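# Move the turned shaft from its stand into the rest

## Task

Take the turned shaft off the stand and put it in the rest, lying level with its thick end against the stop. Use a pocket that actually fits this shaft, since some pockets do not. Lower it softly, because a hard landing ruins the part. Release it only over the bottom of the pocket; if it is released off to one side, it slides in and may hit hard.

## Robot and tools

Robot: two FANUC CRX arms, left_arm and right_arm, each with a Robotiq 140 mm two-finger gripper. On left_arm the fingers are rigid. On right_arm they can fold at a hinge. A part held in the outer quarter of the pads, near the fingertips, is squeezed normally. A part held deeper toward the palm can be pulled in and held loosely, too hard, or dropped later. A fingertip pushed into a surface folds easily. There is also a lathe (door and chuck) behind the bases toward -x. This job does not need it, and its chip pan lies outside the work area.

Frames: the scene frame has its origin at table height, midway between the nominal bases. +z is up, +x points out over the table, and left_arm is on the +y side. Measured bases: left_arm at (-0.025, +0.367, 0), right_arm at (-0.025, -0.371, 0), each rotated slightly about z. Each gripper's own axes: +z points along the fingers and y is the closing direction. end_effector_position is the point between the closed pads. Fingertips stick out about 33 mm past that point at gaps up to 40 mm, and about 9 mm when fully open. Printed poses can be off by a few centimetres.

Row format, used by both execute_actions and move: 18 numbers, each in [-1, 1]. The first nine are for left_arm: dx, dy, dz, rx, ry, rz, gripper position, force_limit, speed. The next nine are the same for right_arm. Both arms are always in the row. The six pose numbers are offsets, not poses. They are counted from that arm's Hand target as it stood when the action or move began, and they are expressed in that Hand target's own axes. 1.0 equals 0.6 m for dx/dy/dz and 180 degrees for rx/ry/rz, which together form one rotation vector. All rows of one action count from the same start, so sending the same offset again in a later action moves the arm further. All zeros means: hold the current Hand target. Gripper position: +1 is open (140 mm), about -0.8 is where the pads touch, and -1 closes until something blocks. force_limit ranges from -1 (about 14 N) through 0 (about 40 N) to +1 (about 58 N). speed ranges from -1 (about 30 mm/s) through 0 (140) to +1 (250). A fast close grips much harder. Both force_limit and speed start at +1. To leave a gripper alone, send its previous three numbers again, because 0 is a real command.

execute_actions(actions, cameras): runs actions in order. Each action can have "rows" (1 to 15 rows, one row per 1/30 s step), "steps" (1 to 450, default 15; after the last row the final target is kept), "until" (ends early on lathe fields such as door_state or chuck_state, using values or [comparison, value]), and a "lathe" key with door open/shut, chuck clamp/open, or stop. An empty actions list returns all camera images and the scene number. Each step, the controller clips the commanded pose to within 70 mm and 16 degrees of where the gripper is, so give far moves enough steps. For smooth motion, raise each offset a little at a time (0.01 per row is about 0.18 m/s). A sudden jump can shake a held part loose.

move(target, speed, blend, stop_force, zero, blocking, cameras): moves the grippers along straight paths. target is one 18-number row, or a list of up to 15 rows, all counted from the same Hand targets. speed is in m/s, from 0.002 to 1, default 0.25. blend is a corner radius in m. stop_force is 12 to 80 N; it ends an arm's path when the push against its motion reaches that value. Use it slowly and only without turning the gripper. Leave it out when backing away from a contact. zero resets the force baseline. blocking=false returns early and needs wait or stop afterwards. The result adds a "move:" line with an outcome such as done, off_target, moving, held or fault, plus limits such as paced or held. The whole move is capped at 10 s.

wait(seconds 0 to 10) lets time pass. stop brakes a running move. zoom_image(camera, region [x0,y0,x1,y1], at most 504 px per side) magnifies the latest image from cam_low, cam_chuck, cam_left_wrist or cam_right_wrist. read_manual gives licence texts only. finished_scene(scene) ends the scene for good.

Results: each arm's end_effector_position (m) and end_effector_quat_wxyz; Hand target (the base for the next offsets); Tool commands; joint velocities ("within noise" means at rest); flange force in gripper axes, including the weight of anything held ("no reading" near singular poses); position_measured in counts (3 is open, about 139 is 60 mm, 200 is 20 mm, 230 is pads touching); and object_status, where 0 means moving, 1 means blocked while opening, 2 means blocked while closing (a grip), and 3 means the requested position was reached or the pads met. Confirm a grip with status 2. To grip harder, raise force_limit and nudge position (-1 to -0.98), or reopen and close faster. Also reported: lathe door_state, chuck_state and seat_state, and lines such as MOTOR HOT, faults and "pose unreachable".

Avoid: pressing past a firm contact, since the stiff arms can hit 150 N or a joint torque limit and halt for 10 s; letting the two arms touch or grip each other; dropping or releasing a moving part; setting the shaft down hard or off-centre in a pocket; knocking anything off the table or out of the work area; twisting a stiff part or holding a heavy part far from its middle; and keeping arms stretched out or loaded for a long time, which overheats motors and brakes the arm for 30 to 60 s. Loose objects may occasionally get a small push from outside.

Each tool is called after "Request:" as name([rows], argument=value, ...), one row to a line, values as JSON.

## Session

Request:
execute_actions(actions=[])

Scene clock: 0.00 s.
left_arm: end_effector_position=(+0.6060, +0.0226, +0.1909) position_measured=3 object_status=3 end_effector_quat_wxyz=(-0.116, +0.926, -0.303, +0.194) | right_arm: end_effector_position=(+0.6762, -0.2061, +0.3653) position_measured=3 object_status=3 end_effector_quat_wxyz=(-0.270, +0.879, -0.106, +0.377)
Joint positions: left_arm=[-0.498 0.423 0.403 -0.303 -1.205 1.462] | right_arm=[0.313 -0.01 -0.005 -0.222 -0.629 1.1]
Joint velocities: within noise
Flange force (N): no reading
Hand target: left_arm +0.6060, +0.0226, +0.1909; -0.116, +0.926, -0.303, +0.194 | right_arm +0.6762, -0.2061, +0.3653; -0.270, +0.879, -0.106, +0.377
Tool commands: left_gripper/position=+1.0 left_gripper/force_limit=+1.0 left_gripper/speed=+1.0 right_gripper/position=+1.0 right_gripper/force_limit=+1.0 right_gripper/speed=+1.0
lathe: door_state=shut chuck_state=open seat_state=open

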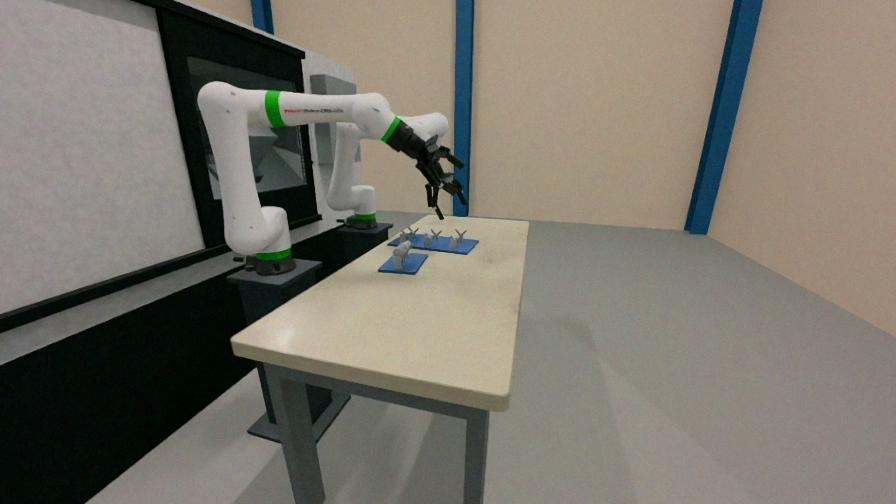

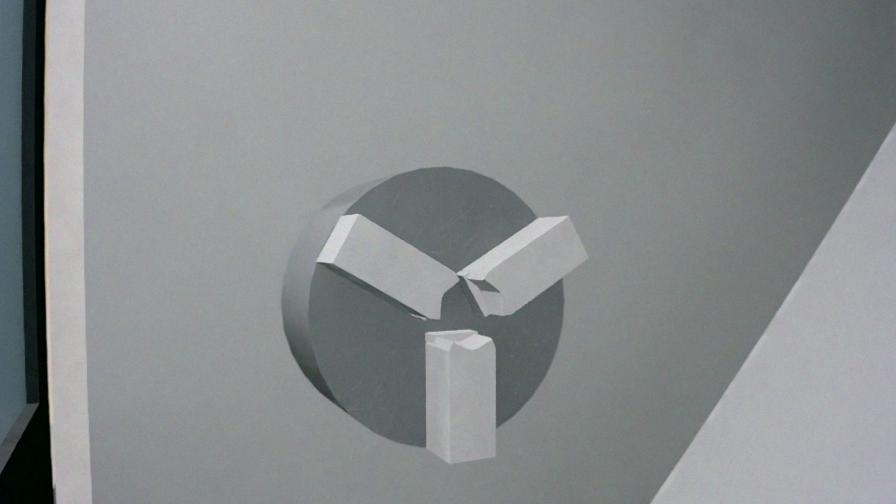

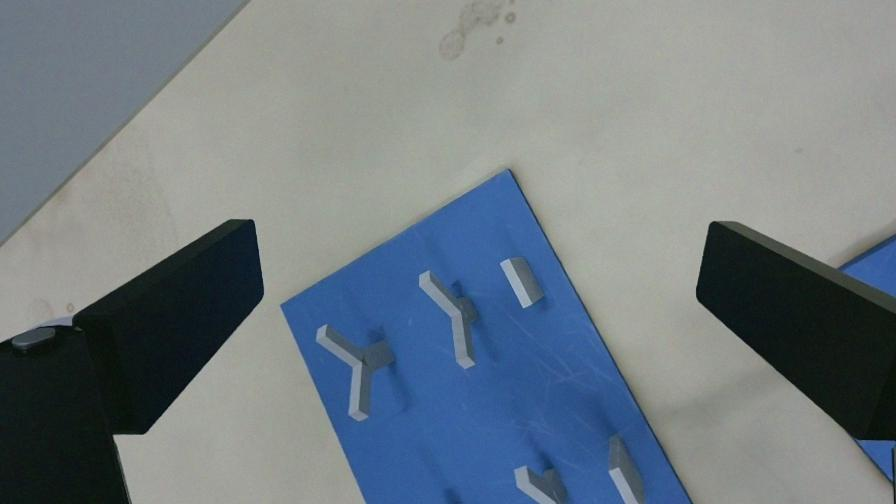

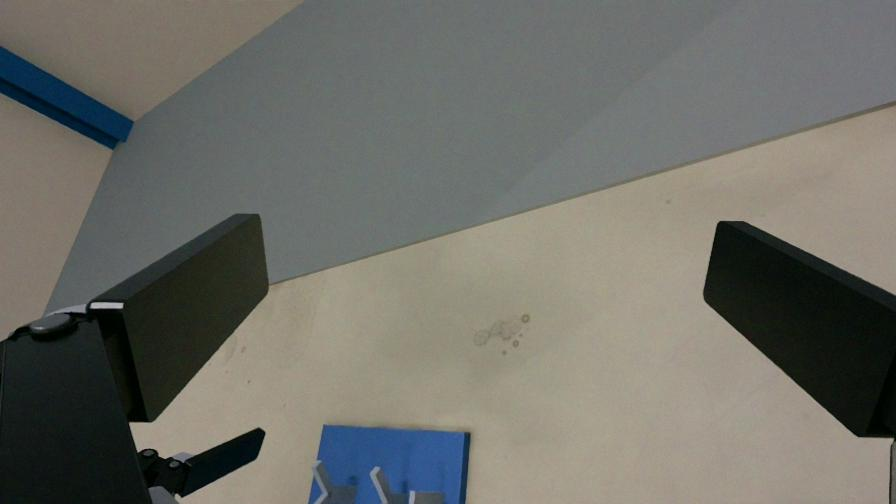

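Request:
zoom_image(camera="cam_low", region=[365, 215, 495, 285])

Scaled by 3.877 from the camera's 896x504 image, which has a finer 1280x720 frame.

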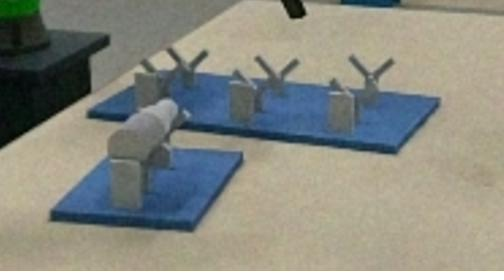

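Request:
move(target=[-0.5635,-0.4765,-0.0502,-0.3197,0.366,0.1393,0.15,1,1,-0.036,0.409,-0.437,0,0,0,1,1,1], speed=0.35, cameras=["cam_left_wrist"])

Request:
zoom_image(camera="cam_left_wrist", region=[280, 170, 460, 310])

Request:
zoom_image(camera="cam_left_wrist", region=[400, 170, 640, 310])

Request:
zoom_image(camera="cam_left_wrist", region=[420, 90, 570, 220])

Scene clock: 40.20 s.
left_arm: end_effector_position=(+0.4904, +0.4504, +0.2154) position_measured=110 object_status=3 end_effector_quat_wxyz=(+0.455, +0.542, -0.542, +0.454) | right_arm: end_effector_position=(+0.4763, -0.5052, +0.3652) position_measured=3 object_status=3 end_effector_quat_wxyz=(-0.270, +0.879, -0.106, +0.377)
Joint positions: left_arm=[0.798 0.751 0.041 0.831 -2.025 -0.965] | right_arm=[-0.645 -0.203 -0.018 -0.867 -1.319 1.977]
Flange force (N): left_arm=[-2.3 6.1 6.0] | right_arm=[-3.9 -2.1 1.5]
Hand target: left_arm +0.4904, +0.4504, +0.2154; +0.455, +0.542, -0.542, +0.454 | right_arm +0.4763, -0.5053, +0.3652; -0.270, +0.879, -0.106, +0.377
Off the commanded pose: left_arm 0.000 m, 0 deg | right_arm 0.000 m, 0 deg.
lathe: door_state=shut chuck_state=open seat_state=open
move: done; limits=paced
Images, in order (width x height): cam_left_wrist 896x504.

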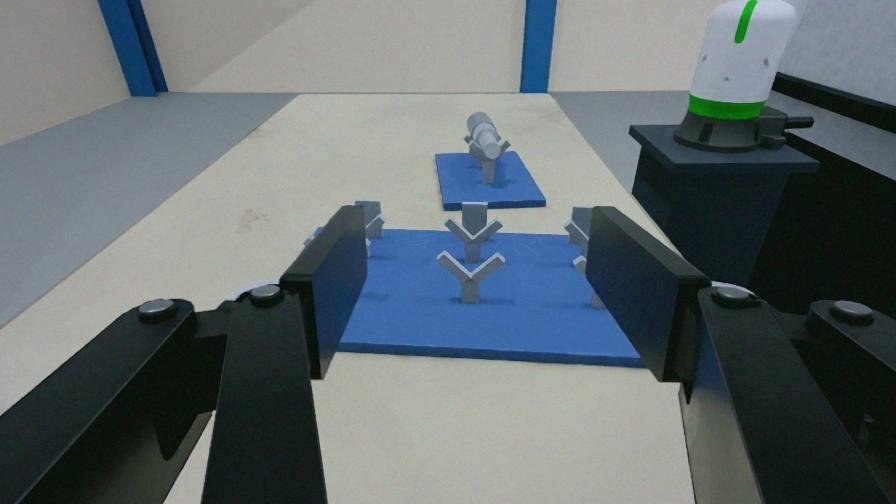

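Scaled by 2.800 from the camera's 896x504 image, which has a finer 1280x720 frame.

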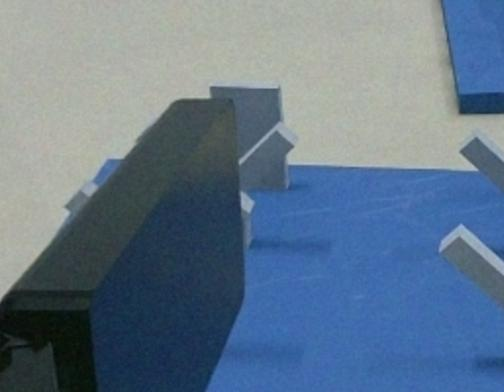

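Scaled by 2.100 from the camera's 896x504 image, which has a finer 1280x720 frame.

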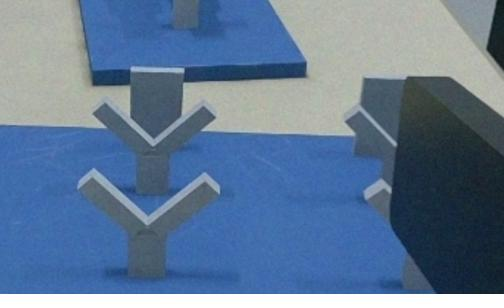

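Scaled by 3.360 from the camera's 896x504 image, which has a finer 1280x720 frame.

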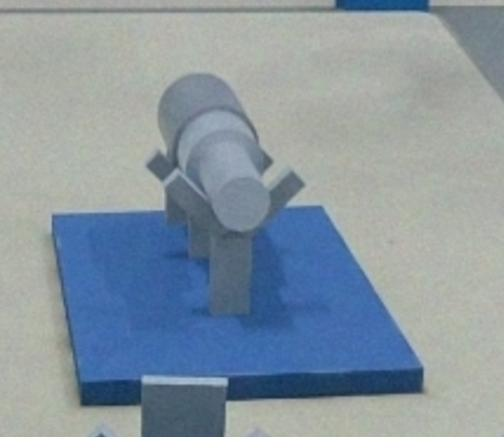

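Request:
execute_actions([
  {"rows":[[0,0,0,0,0,0,1,1,1,0,0,0,0,0,0,1,1,1]],"steps":20},
], cameras=["cam_left_wrist"])

Request:
zoom_image(camera="cam_left_wrist", region=[270, 180, 470, 310])

Request:
zoom_image(camera="cam_left_wrist", region=[430, 180, 640, 310])

Scene clock: 48.37 s.
left_arm: end_effector_position=(+0.4904, +0.4504, +0.2154) position_measured=3 object_status=3 end_effector_quat_wxyz=(+0.455, +0.542, -0.542, +0.454) | right_arm: end_effector_position=(+0.4763, -0.5053, +0.3652) position_measured=3 object_status=3 end_effector_quat_wxyz=(-0.270, +0.879, -0.106, +0.377)
Joint positions: left_arm=[0.798 0.751 0.041 0.831 -2.025 -0.965] | right_arm=[-0.645 -0.203 -0.018 -0.867 -1.319 1.977]
Flange force (N): left_arm=[-2.6 5.8 5.9] | right_arm=[-3.8 -2.5 1.8]
Hand target: left_arm +0.4904, +0.4504, +0.2154; +0.455, +0.542, -0.542, +0.454 | right_arm +0.4763, -0.5053, +0.3652; -0.270, +0.879, -0.106, +0.377
Off the commanded pose: left_arm 0.000 m, 0 deg | right_arm 0.000 m, 0 deg.
lathe: door_state=shut chuck_state=open seat_state=open
Images, in order (width x height): cam_left_wrist 896x504.

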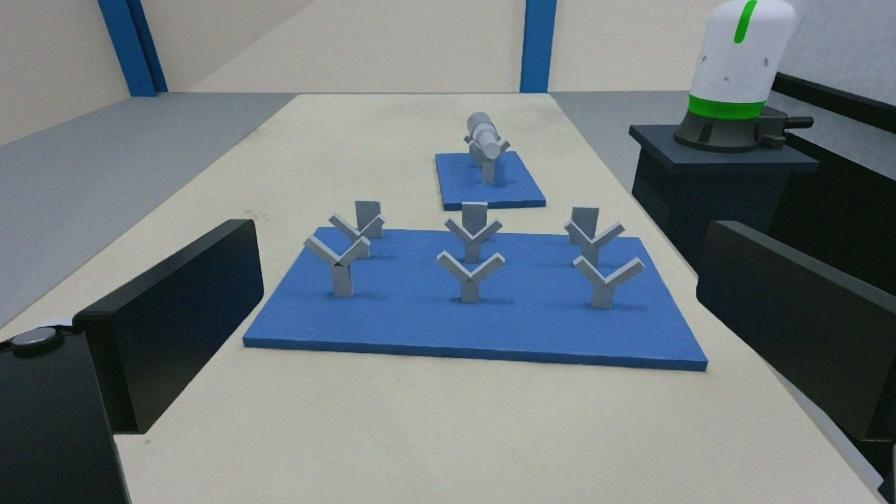

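Scaled by 2.520 from the camera's 896x504 image, which has a finer 1280x720 frame.

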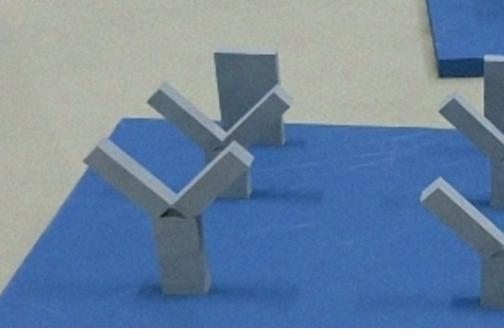

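Scaled by 2.400 from the camera's 896x504 image, which has a finer 1280x720 frame.

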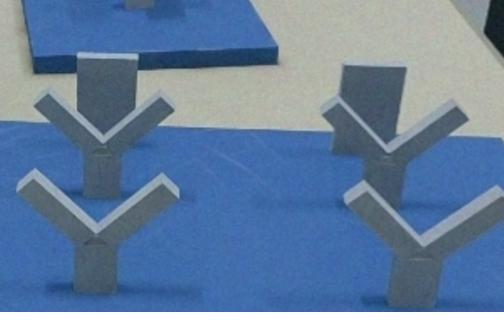

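Request:
zoom_image(camera="cam_left_wrist", region=[295, 195, 395, 305])

Request:
zoom_image(camera="cam_left_wrist", region=[455, 100, 525, 190])

Scaled by 4.582 from the camera's 896x504 image, which has a finer 1280x720 frame.

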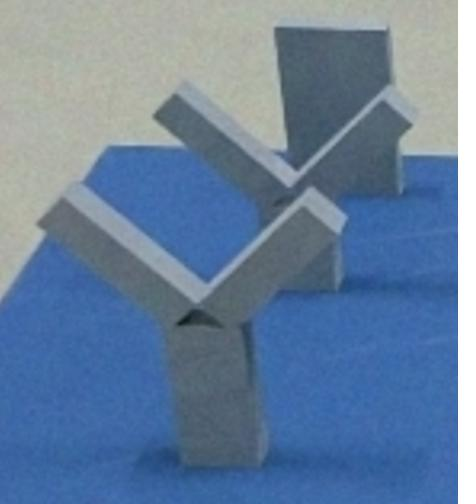

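Scaled by 5.600 from the camera's 896x504 image, which has a finer 1280x720 frame.

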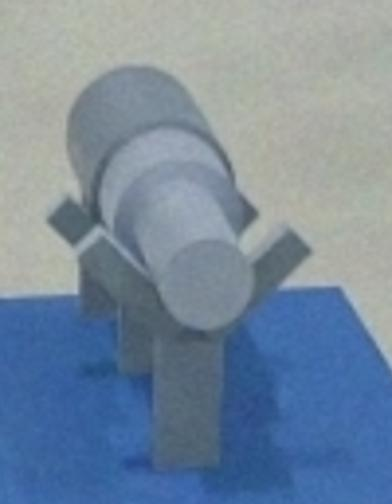

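Request:
move(target=[0.1505,0.084,1.0,0.0136,-0.4443,-0.0162,0.15,1,1,0,0,0,0,0,0,1,1,1], speed=0.35, cameras=["cam_left_wrist"])

Scene clock: 113.73 s.
left_arm: end_effector_position=(+0.4394, -0.1562, +0.2004) position_measured=110 object_status=3 end_effector_quat_wxyz=(+0.001, +0.728, -0.685, +0.000) | right_arm: end_effector_position=(+0.4763, -0.5053, +0.3652) position_measured=3 object_status=3 end_effector_quat_wxyz=(-0.270, +0.879, -0.106, +0.377)
Joint positions: left_arm=[-0.69 0.691 0.821 0.001 -1.701 0.718] | right_arm=[-0.645 -0.203 -0.018 -0.867 -1.319 1.977]
Flange force (N): left_arm=[-12.5 9.0 10.5] | right_arm=[-3.7 -1.9 1.6]
Hand target: left_arm +0.4394, -0.1562, +0.2004; +0.001, +0.728, -0.685, +0.000 | right_arm +0.4763, -0.5053, +0.3652; -0.270, +0.879, -0.106, +0.377
Off the commanded pose: left_arm 0.000 m, 0 deg | right_arm 0.000 m, 0 deg.
lathe: door_state=shut chuck_state=open seat_state=open
move: done; limits=paced
Images, in order (width x height): cam_left_wrist 896x504.

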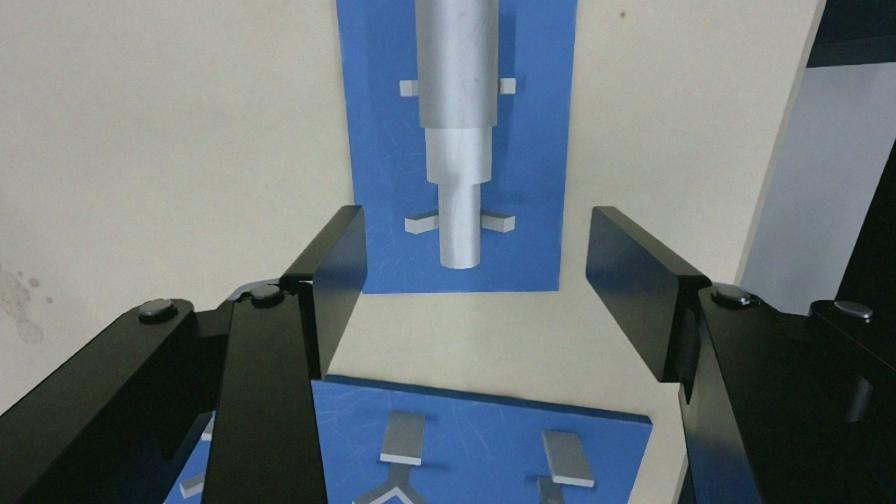

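Request:
move([
  [0.0237,-0.0062,0.15,0,0,-0.0056,0.15,1,1,0,0,0,0,0,0,1,1,1],
  [0.0237,-0.0062,0.2073,0,0,-0.0056,0.15,1,1,0,0,0,0,0,0,1,1,1],
], speed=[0.15,0.06], blend=[0.01,0], cameras=["cam_left_wrist"])

Scene clock: 141.00 s.
left_arm: end_effector_position=(+0.4438, -0.1702, +0.0761) position_measured=110 object_status=3 end_effector_quat_wxyz=(+0.001, +0.734, -0.679, +0.000) | right_arm: end_effector_position=(+0.4763, -0.5053, +0.3652) position_measured=3 object_status=3 end_effector_quat_wxyz=(-0.270, +0.879, -0.106, +0.377)
Joint positions: left_arm=[-0.702 0.735 0.603 0.001 -1.439 0.747] | right_arm=[-0.645 -0.203 -0.018 -0.867 -1.319 1.977]
Flange force (N): left_arm=[-9.1 5.9 6.7] | right_arm=[-4.2 -1.8 1.9]
Hand target: left_arm +0.4438, -0.1702, +0.0761; +0.001, +0.734, -0.679, +0.000 | right_arm +0.4763, -0.5053, +0.3652; -0.270, +0.879, -0.106, +0.377
Off the commanded pose: left_arm 0.000 m, 0 deg | right_arm 0.000 m, 0 deg.
lathe: door_state=shut chuck_state=open seat_state=open
move: done
Images, in order (width x height): cam_left_wrist 896x504.

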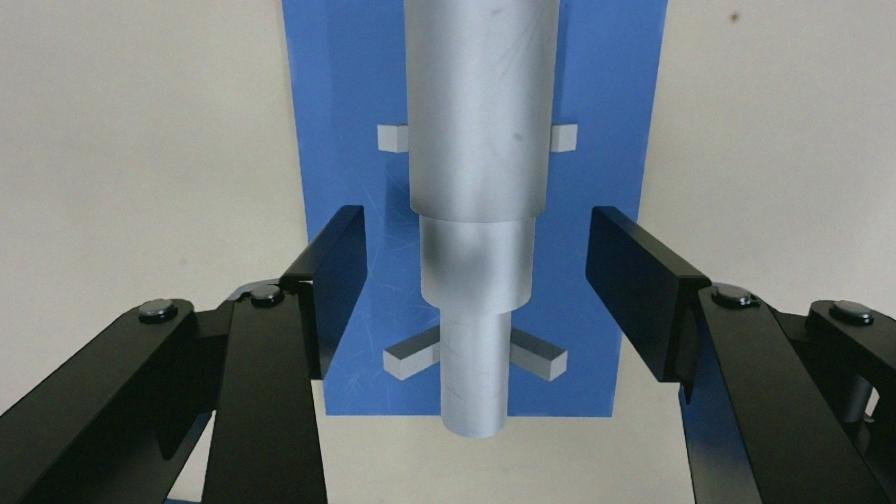

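Request:
execute_actions([
  {"rows":[[0.0006,-0.0012,0,0,0,0,-1,1,-1,0,0,0,0,0,0,1,1,1]],"steps":75},
], cameras=["cam_left_wrist"])

Scene clock: 158.33 s.
left_arm: end_effector_position=(+0.4446, -0.1705, +0.0761) position_measured=178 object_status=2 end_effector_quat_wxyz=(+0.001, +0.734, -0.679, +0.000) | right_arm: end_effector_position=(+0.4763, -0.5053, +0.3652) position_measured=3 object_status=3 end_effector_quat_wxyz=(-0.270, +0.879, -0.106, +0.377)
Joint positions: left_arm=[-0.701 0.737 0.607 0.001 -1.441 0.747] | right_arm=[-0.645 -0.203 -0.018 -0.867 -1.319 1.977]
Flange force (N): left_arm=[-11.3 4.1 -6.6] | right_arm=[-3.8 -2.4 1.7]
Hand target: left_arm +0.4446, -0.1705, +0.0761; +0.001, +0.734, -0.679, +0.000 | right_arm +0.4763, -0.5053, +0.3652; -0.270, +0.879, -0.106, +0.377
Off the commanded pose: left_arm 0.000 m, 0 deg | right_arm 0.000 m, 0 deg.
lathe: door_state=shut chuck_state=open seat_state=open
Images, in order (width x height): cam_left_wrist 896x504.

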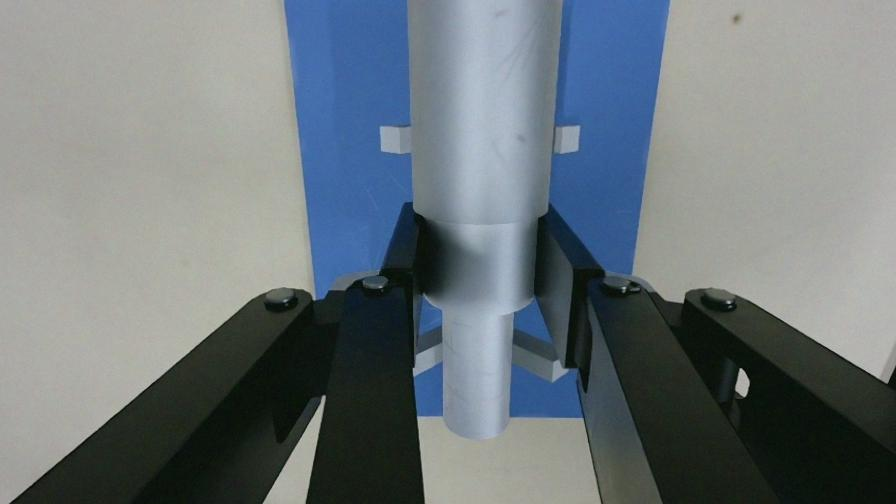

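Request:
move([
  [0,0,-0.13,0,0,0,-1,1,-1,0,0,0,0,0,0,1,1,1],
  [-0.5117,-0.3077,-0.1565,0,0,0.0528,-1,1,-1,0,0,0,0,0,0,1,1,1],
], speed=[0.12,0.22], blend=[0.03,0], cameras=["cam_left_wrist"])

Scene clock: 193.03 s.
left_arm: end_effector_position=(+0.6048, +0.1500, +0.1697) position_measured=178 object_status=2 end_effector_quat_wxyz=(-0.001, -0.675, +0.738, +0.000) | right_arm: end_effector_position=(+0.4763, -0.5053, +0.3652) position_measured=3 object_status=3 end_effector_quat_wxyz=(-0.270, +0.879, -0.106, +0.377)
Joint positions: left_arm=[-0.167 0.577 0.571 0.001 -1.566 0.047] | right_arm=[-0.645 -0.203 -0.018 -0.867 -1.319 1.977]
Flange force (N): left_arm=[-4.8 12.4 12.4] | right_arm=[-3.9 -2.4 1.9]
Hand target: left_arm +0.6049, +0.1500, +0.1697; -0.001, -0.675, +0.738, +0.000 | right_arm +0.4763, -0.5053, +0.3652; -0.270, +0.879, -0.106, +0.377
Off the commanded pose: left_arm 0.000 m, 0 deg | right_arm 0.000 m, 0 deg.
lathe: door_state=shut chuck_state=open seat_state=open
move: done
Images, in order (width x height): cam_left_wrist 896x504.

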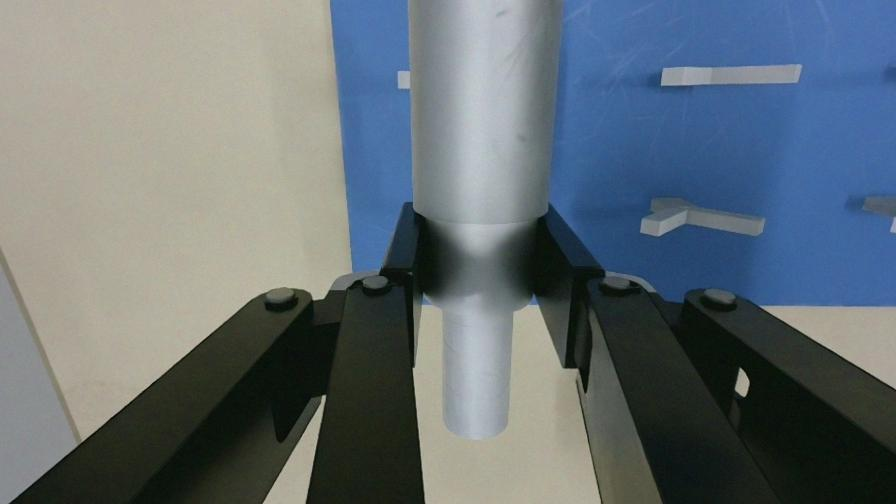

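Request:
move([
  [0.0195,-0.004,0.06,0,0,0,-1,1,-1,0,0,0,0,0,0,1,1,1],
  [0.0195,-0.004,0.1455,0,0,0,-1,1,-1,0,0,0,0,0,0,1,1,1],
], speed=[0.1,0.06], blend=[0.01,0], cameras=["cam_left_wrist"])

Scene clock: 209.83 s.
left_arm: end_effector_position=(+0.6061, +0.1381, +0.0824) position_measured=178 object_status=2 end_effector_quat_wxyz=(+0.000, -0.675, +0.738, +0.000) | right_arm: end_effector_position=(+0.4763, -0.5053, +0.3652) position_measured=3 object_status=3 end_effector_quat_wxyz=(-0.270, +0.879, -0.106, +0.377)
Joint positions: left_arm=[-0.185 0.615 0.426 0.001 -1.382 0.065] | right_arm=[-0.645 -0.203 -0.018 -0.867 -1.319 1.977]
Flange force (N): left_arm=[-3.2 8.8 9.9] | right_arm=[-3.9 -2.4 1.8]
Hand target: left_arm +0.6061, +0.1381, +0.0824; -0.001, -0.675, +0.738, +0.000 | right_arm +0.4763, -0.5053, +0.3652; -0.270, +0.879, -0.106, +0.377
Off the commanded pose: left_arm 0.000 m, 0 deg | right_arm 0.000 m, 0 deg.
lathe: door_state=shut chuck_state=open seat_state=open
move: done
Images, in order (width x height): cam_left_wrist 896x504.

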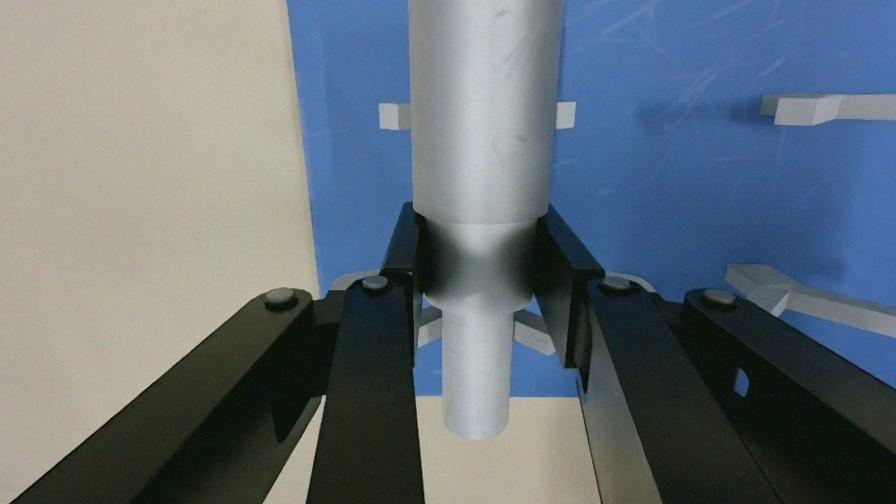

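Request:
move(target=[0.005,-0.0008,0.0048,0,0,0,-1,1,-1,0,0,0,0,0,0,1,1,1], speed=0.02)

Request:
move(target=[0.014,0,0,0,0,0,-1,1,-1,0,0,0,0,0,0,1,1,1], speed=0.004, stop_force=12, cameras=["cam_left_wrist"])

Scene clock: 222.33 s.
left_arm: end_effector_position=(+0.6063, +0.1351, +0.0795) position_measured=178 object_status=2 end_effector_quat_wxyz=(-0.001, -0.675, +0.738, +0.000) | right_arm: end_effector_position=(+0.4763, -0.5053, +0.3652) position_measured=3 object_status=3 end_effector_quat_wxyz=(-0.270, +0.879, -0.106, +0.377)
Joint positions: left_arm=[-0.19 0.62 0.426 0.001 -1.378 0.069] | right_arm=[-0.645 -0.203 -0.018 -0.867 -1.319 1.977]
Flange force (N): left_arm=[-2.9 7.3 11.0] | right_arm=[-3.5 -2.2 1.5]
Hand target: left_arm +0.6063, +0.1351, +0.0795; -0.001, -0.675, +0.738, +0.000 | right_arm +0.4763, -0.5053, +0.3652; -0.270, +0.879, -0.106, +0.377
Off the commanded pose: left_arm 0.000 m, 0 deg | right_arm 0.000 m, 0 deg.
lathe: door_state=shut chuck_state=open seat_state=open
move: done

Scene clock: 225.03 s.
left_arm: end_effector_position=(+0.6056, +0.1269, +0.0795) position_measured=178 object_status=2 end_effector_quat_wxyz=(-0.001, -0.675, +0.737, +0.000) | right_arm: end_effector_position=(+0.4763, -0.5053, +0.3652) position_measured=3 object_status=3 end_effector_quat_wxyz=(-0.270, +0.879, -0.106, +0.377)
Joint positions: left_arm=[-0.202 0.626 0.436 0.001 -1.382 0.082] | right_arm=[-0.645 -0.203 -0.018 -0.867 -1.319 1.977]
Flange force (N): left_arm=[-16.4 12.4 7.5] | right_arm=[-4.3 -2.7 1.6]
Hand target: left_arm +0.6056, +0.1269, +0.0795; -0.001, -0.675, +0.737, +0.000 | right_arm +0.4763, -0.5053, +0.3652; -0.270, +0.879, -0.106, +0.377
Off the commanded pose: left_arm 0.000 m, 0 deg | right_arm 0.000 m, 0 deg.
lathe: door_state=shut chuck_state=open seat_state=open
move: contact (left_arm)
Images, in order (width x height): cam_left_wrist 896x504.

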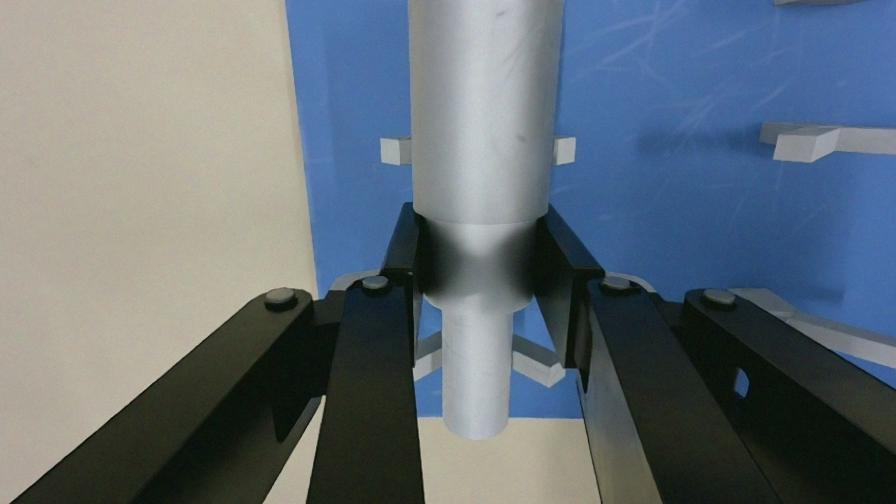

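Request:
move(target=[-0.0009,-0.0005,0,0,0,0,-1,1,-1,0,0,0,0,0,0,1,1,1], speed=0.01)

Request:
move(target=[0,0,0.018,0,0,0,-1,1,-1,0,0,0,0,0,0,1,1,1], speed=0.004, stop_force=12, cameras=["cam_left_wrist"])

Scene clock: 232.70 s.
left_arm: end_effector_position=(+0.6060, +0.1274, +0.0795) position_measured=178 object_status=2 end_effector_quat_wxyz=(-0.001, -0.675, +0.738, +0.000) | right_arm: end_effector_position=(+0.4763, -0.5053, +0.3652) position_measured=3 object_status=3 end_effector_quat_wxyz=(-0.270, +0.879, -0.106, +0.377)
Joint positions: left_arm=[-0.201 0.626 0.436 0.001 -1.382 0.081] | right_arm=[-0.645 -0.203 -0.018 -0.867 -1.319 1.977]
Flange force (N): left_arm=[-4.0 10.0 10.7] | right_arm=[-4.1 -2.3 1.5]
Hand target: left_arm +0.6060, +0.1274, +0.0795; -0.001, -0.675, +0.737, +0.000 | right_arm +0.4763, -0.5053, +0.3652; -0.270, +0.879, -0.106, +0.377
Off the commanded pose: left_arm 0.000 m, 0 deg | right_arm 0.000 m, 0 deg.
lathe: door_state=shut chuck_state=open seat_state=open
move: done

Scene clock: 234.03 s.
left_arm: end_effector_position=(+0.6060, +0.1274, +0.0768) position_measured=178 object_status=2 end_effector_quat_wxyz=(-0.001, -0.675, +0.737, +0.000) | right_arm: end_effector_position=(+0.4763, -0.5053, +0.3652) position_measured=3 object_status=3 end_effector_quat_wxyz=(-0.270, +0.879, -0.106, +0.377)
Joint positions: left_arm=[-0.201 0.628 0.432 0.001 -1.376 0.081] | right_arm=[-0.645 -0.203 -0.018 -0.867 -1.319 1.977]
Flange force (N): left_arm=[-5.1 7.7 -8.4] | right_arm=[-4.2 -2.3 1.5]
Hand target: left_arm +0.6060, +0.1274, +0.0767; +0.000, -0.675, +0.737, +0.000 (not the last commanded pose) | right_arm +0.4763, -0.5053, +0.3652; -0.270, +0.879, -0.106, +0.377
Off the commanded pose: left_arm 0.008 m, 0 deg | right_arm 0.000 m, 0 deg.
lathe: door_state=shut chuck_state=open seat_state=open
move: contact (left_arm)
Images, in order (width x height): cam_left_wrist 896x504.

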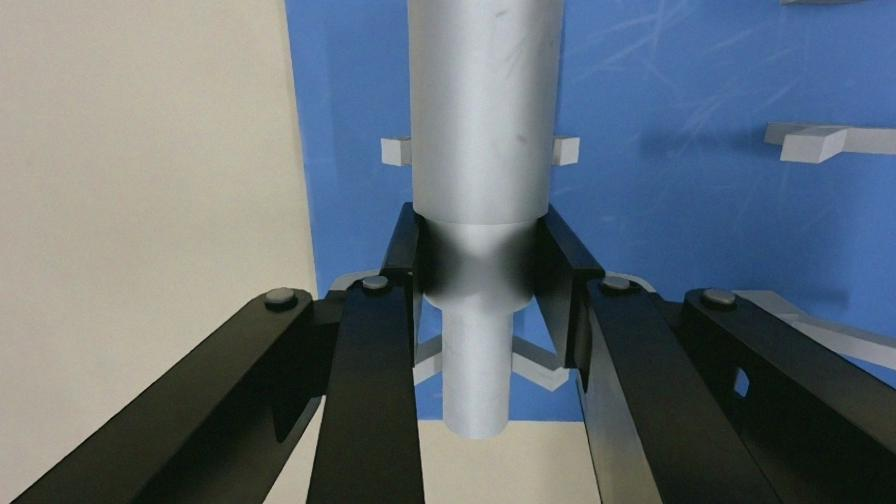

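Request:
move(target=[0,0,0.0006,0,0,0,-1,1,-1,0,0,0,0,0,0,1,1,1], speed=0.01)

Scene clock: 246.33 s.
left_arm: end_effector_position=(+0.6060, +0.1274, +0.0765) position_measured=178 object_status=2 end_effector_quat_wxyz=(+0.000, -0.675, +0.737, +0.000) | right_arm: end_effector_position=(+0.4763, -0.5053, +0.3652) position_measured=3 object_status=3 end_effector_quat_wxyz=(-0.270, +0.879, -0.106, +0.377)
Joint positions: left_arm=[-0.201 0.628 0.431 0.001 -1.375 0.081] | right_arm=[-0.645 -0.203 -0.018 -0.867 -1.319 1.977]
Flange force (N): left_arm=[-9.1 12.4 -30.3] | right_arm=[-3.9 -2.6 1.4]
Hand target: left_arm +0.6060, +0.1274, +0.0764; +0.000, -0.675, +0.737, +0.000 | right_arm +0.4763, -0.5053, +0.3652; -0.270, +0.879, -0.106, +0.377
Off the commanded pose: left_arm 0.000 m, 0 deg | right_arm 0.000 m, 0 deg.
lathe: door_state=shut chuck_state=open seat_state=open
move: done

Firmly seated. Raise back slightly and release.

Request:
execute_actions([
  {"rows":[[0,0,-0.0004,0,0,0,-1,1,-1,0,0,0,0,0,0,1,1,1]],"steps":8},
  {"rows":[[0,0,0,0,0,0,0.15,1,-1,0,0,0,0,0,0,1,1,1]],"steps":60},
])

Request:
move(target=[0,0,-0.2,0,0,0,0.15,1,-1,0,0,0,0,0,0,1,1,1], speed=0.12, cameras=["cam_left_wrist"])

Scene clock: 255.00 s.
left_arm: end_effector_position=(+0.6060, +0.1274, +0.0766) position_measured=110 object_status=3 end_effector_quat_wxyz=(+0.000, -0.675, +0.737, +0.000) | right_arm: end_effector_position=(+0.4763, -0.5053, +0.3652) position_measured=3 object_status=3 end_effector_quat_wxyz=(-0.270, +0.879, -0.106, +0.377)
Joint positions: left_arm=[-0.201 0.628 0.432 0.001 -1.376 0.081] | right_arm=[-0.645 -0.203 -0.018 -0.867 -1.319 1.977]
Flange force (N): left_arm=[-3.7 10.0 6.3] | right_arm=[-3.5 -2.2 1.3]
Flange force at the end of the 1st action (N): left_arm=[-9.8 14.6 -27.3] | right_arm=[-3.7 -2.4 1.5]
Hand target: left_arm +0.6060, +0.1274, +0.0766; +0.000, -0.675, +0.737, +0.000 | right_arm +0.4763, -0.5053, +0.3652; -0.270, +0.879, -0.106, +0.377
Off the commanded pose: left_arm 0.000 m, 0 deg | right_arm 0.000 m, 0 deg.
lathe: door_state=shut chuck_state=open seat_state=open

Scene clock: 256.47 s.
left_arm: end_effector_position=(+0.6062, +0.1276, +0.1966) position_measured=110 object_status=3 end_effector_quat_wxyz=(-0.001, -0.675, +0.737, +0.000) | right_arm: end_effector_position=(+0.4763, -0.5053, +0.3652) position_measured=3 object_status=3 end_effector_quat_wxyz=(-0.270, +0.879, -0.106, +0.377)
Joint positions: left_arm=[-0.201 0.607 0.68 0.001 -1.644 0.081] | right_arm=[-0.645 -0.203 -0.018 -0.867 -1.319 1.977]
Flange force (N): left_arm=[-3.4 9.0 8.2] | right_arm=[-3.3 -1.9 1.8]
Hand target: left_arm +0.6061, +0.1274, +0.1966; +0.000, -0.675, +0.737, +0.000 | right_arm +0.4763, -0.5053, +0.3652; -0.270, +0.879, -0.106, +0.377
Off the commanded pose: left_arm 0.000 m, 0 deg | right_arm 0.000 m, 0 deg.
lathe: door_state=shut chuck_state=open seat_state=open
move: done
Images, in order (width x height): cam_left_wrist 896x504.

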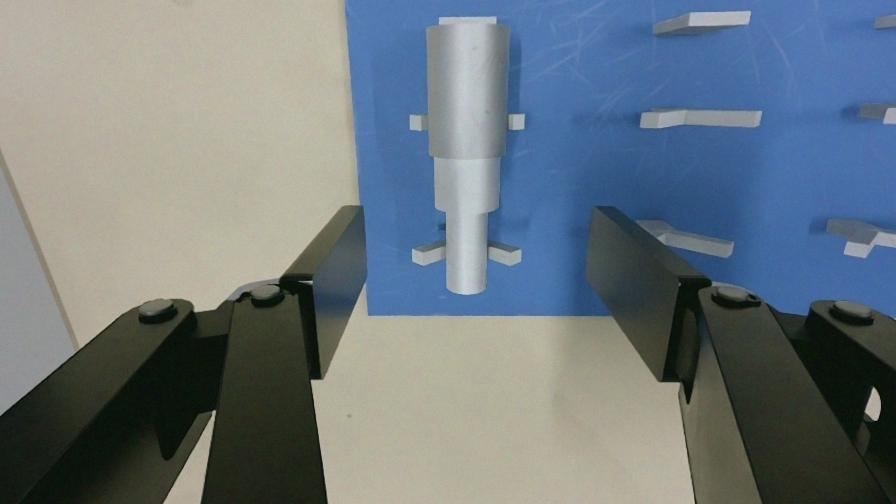

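Request:
finished_scene(scene=2)

The scene is finished: the task was done.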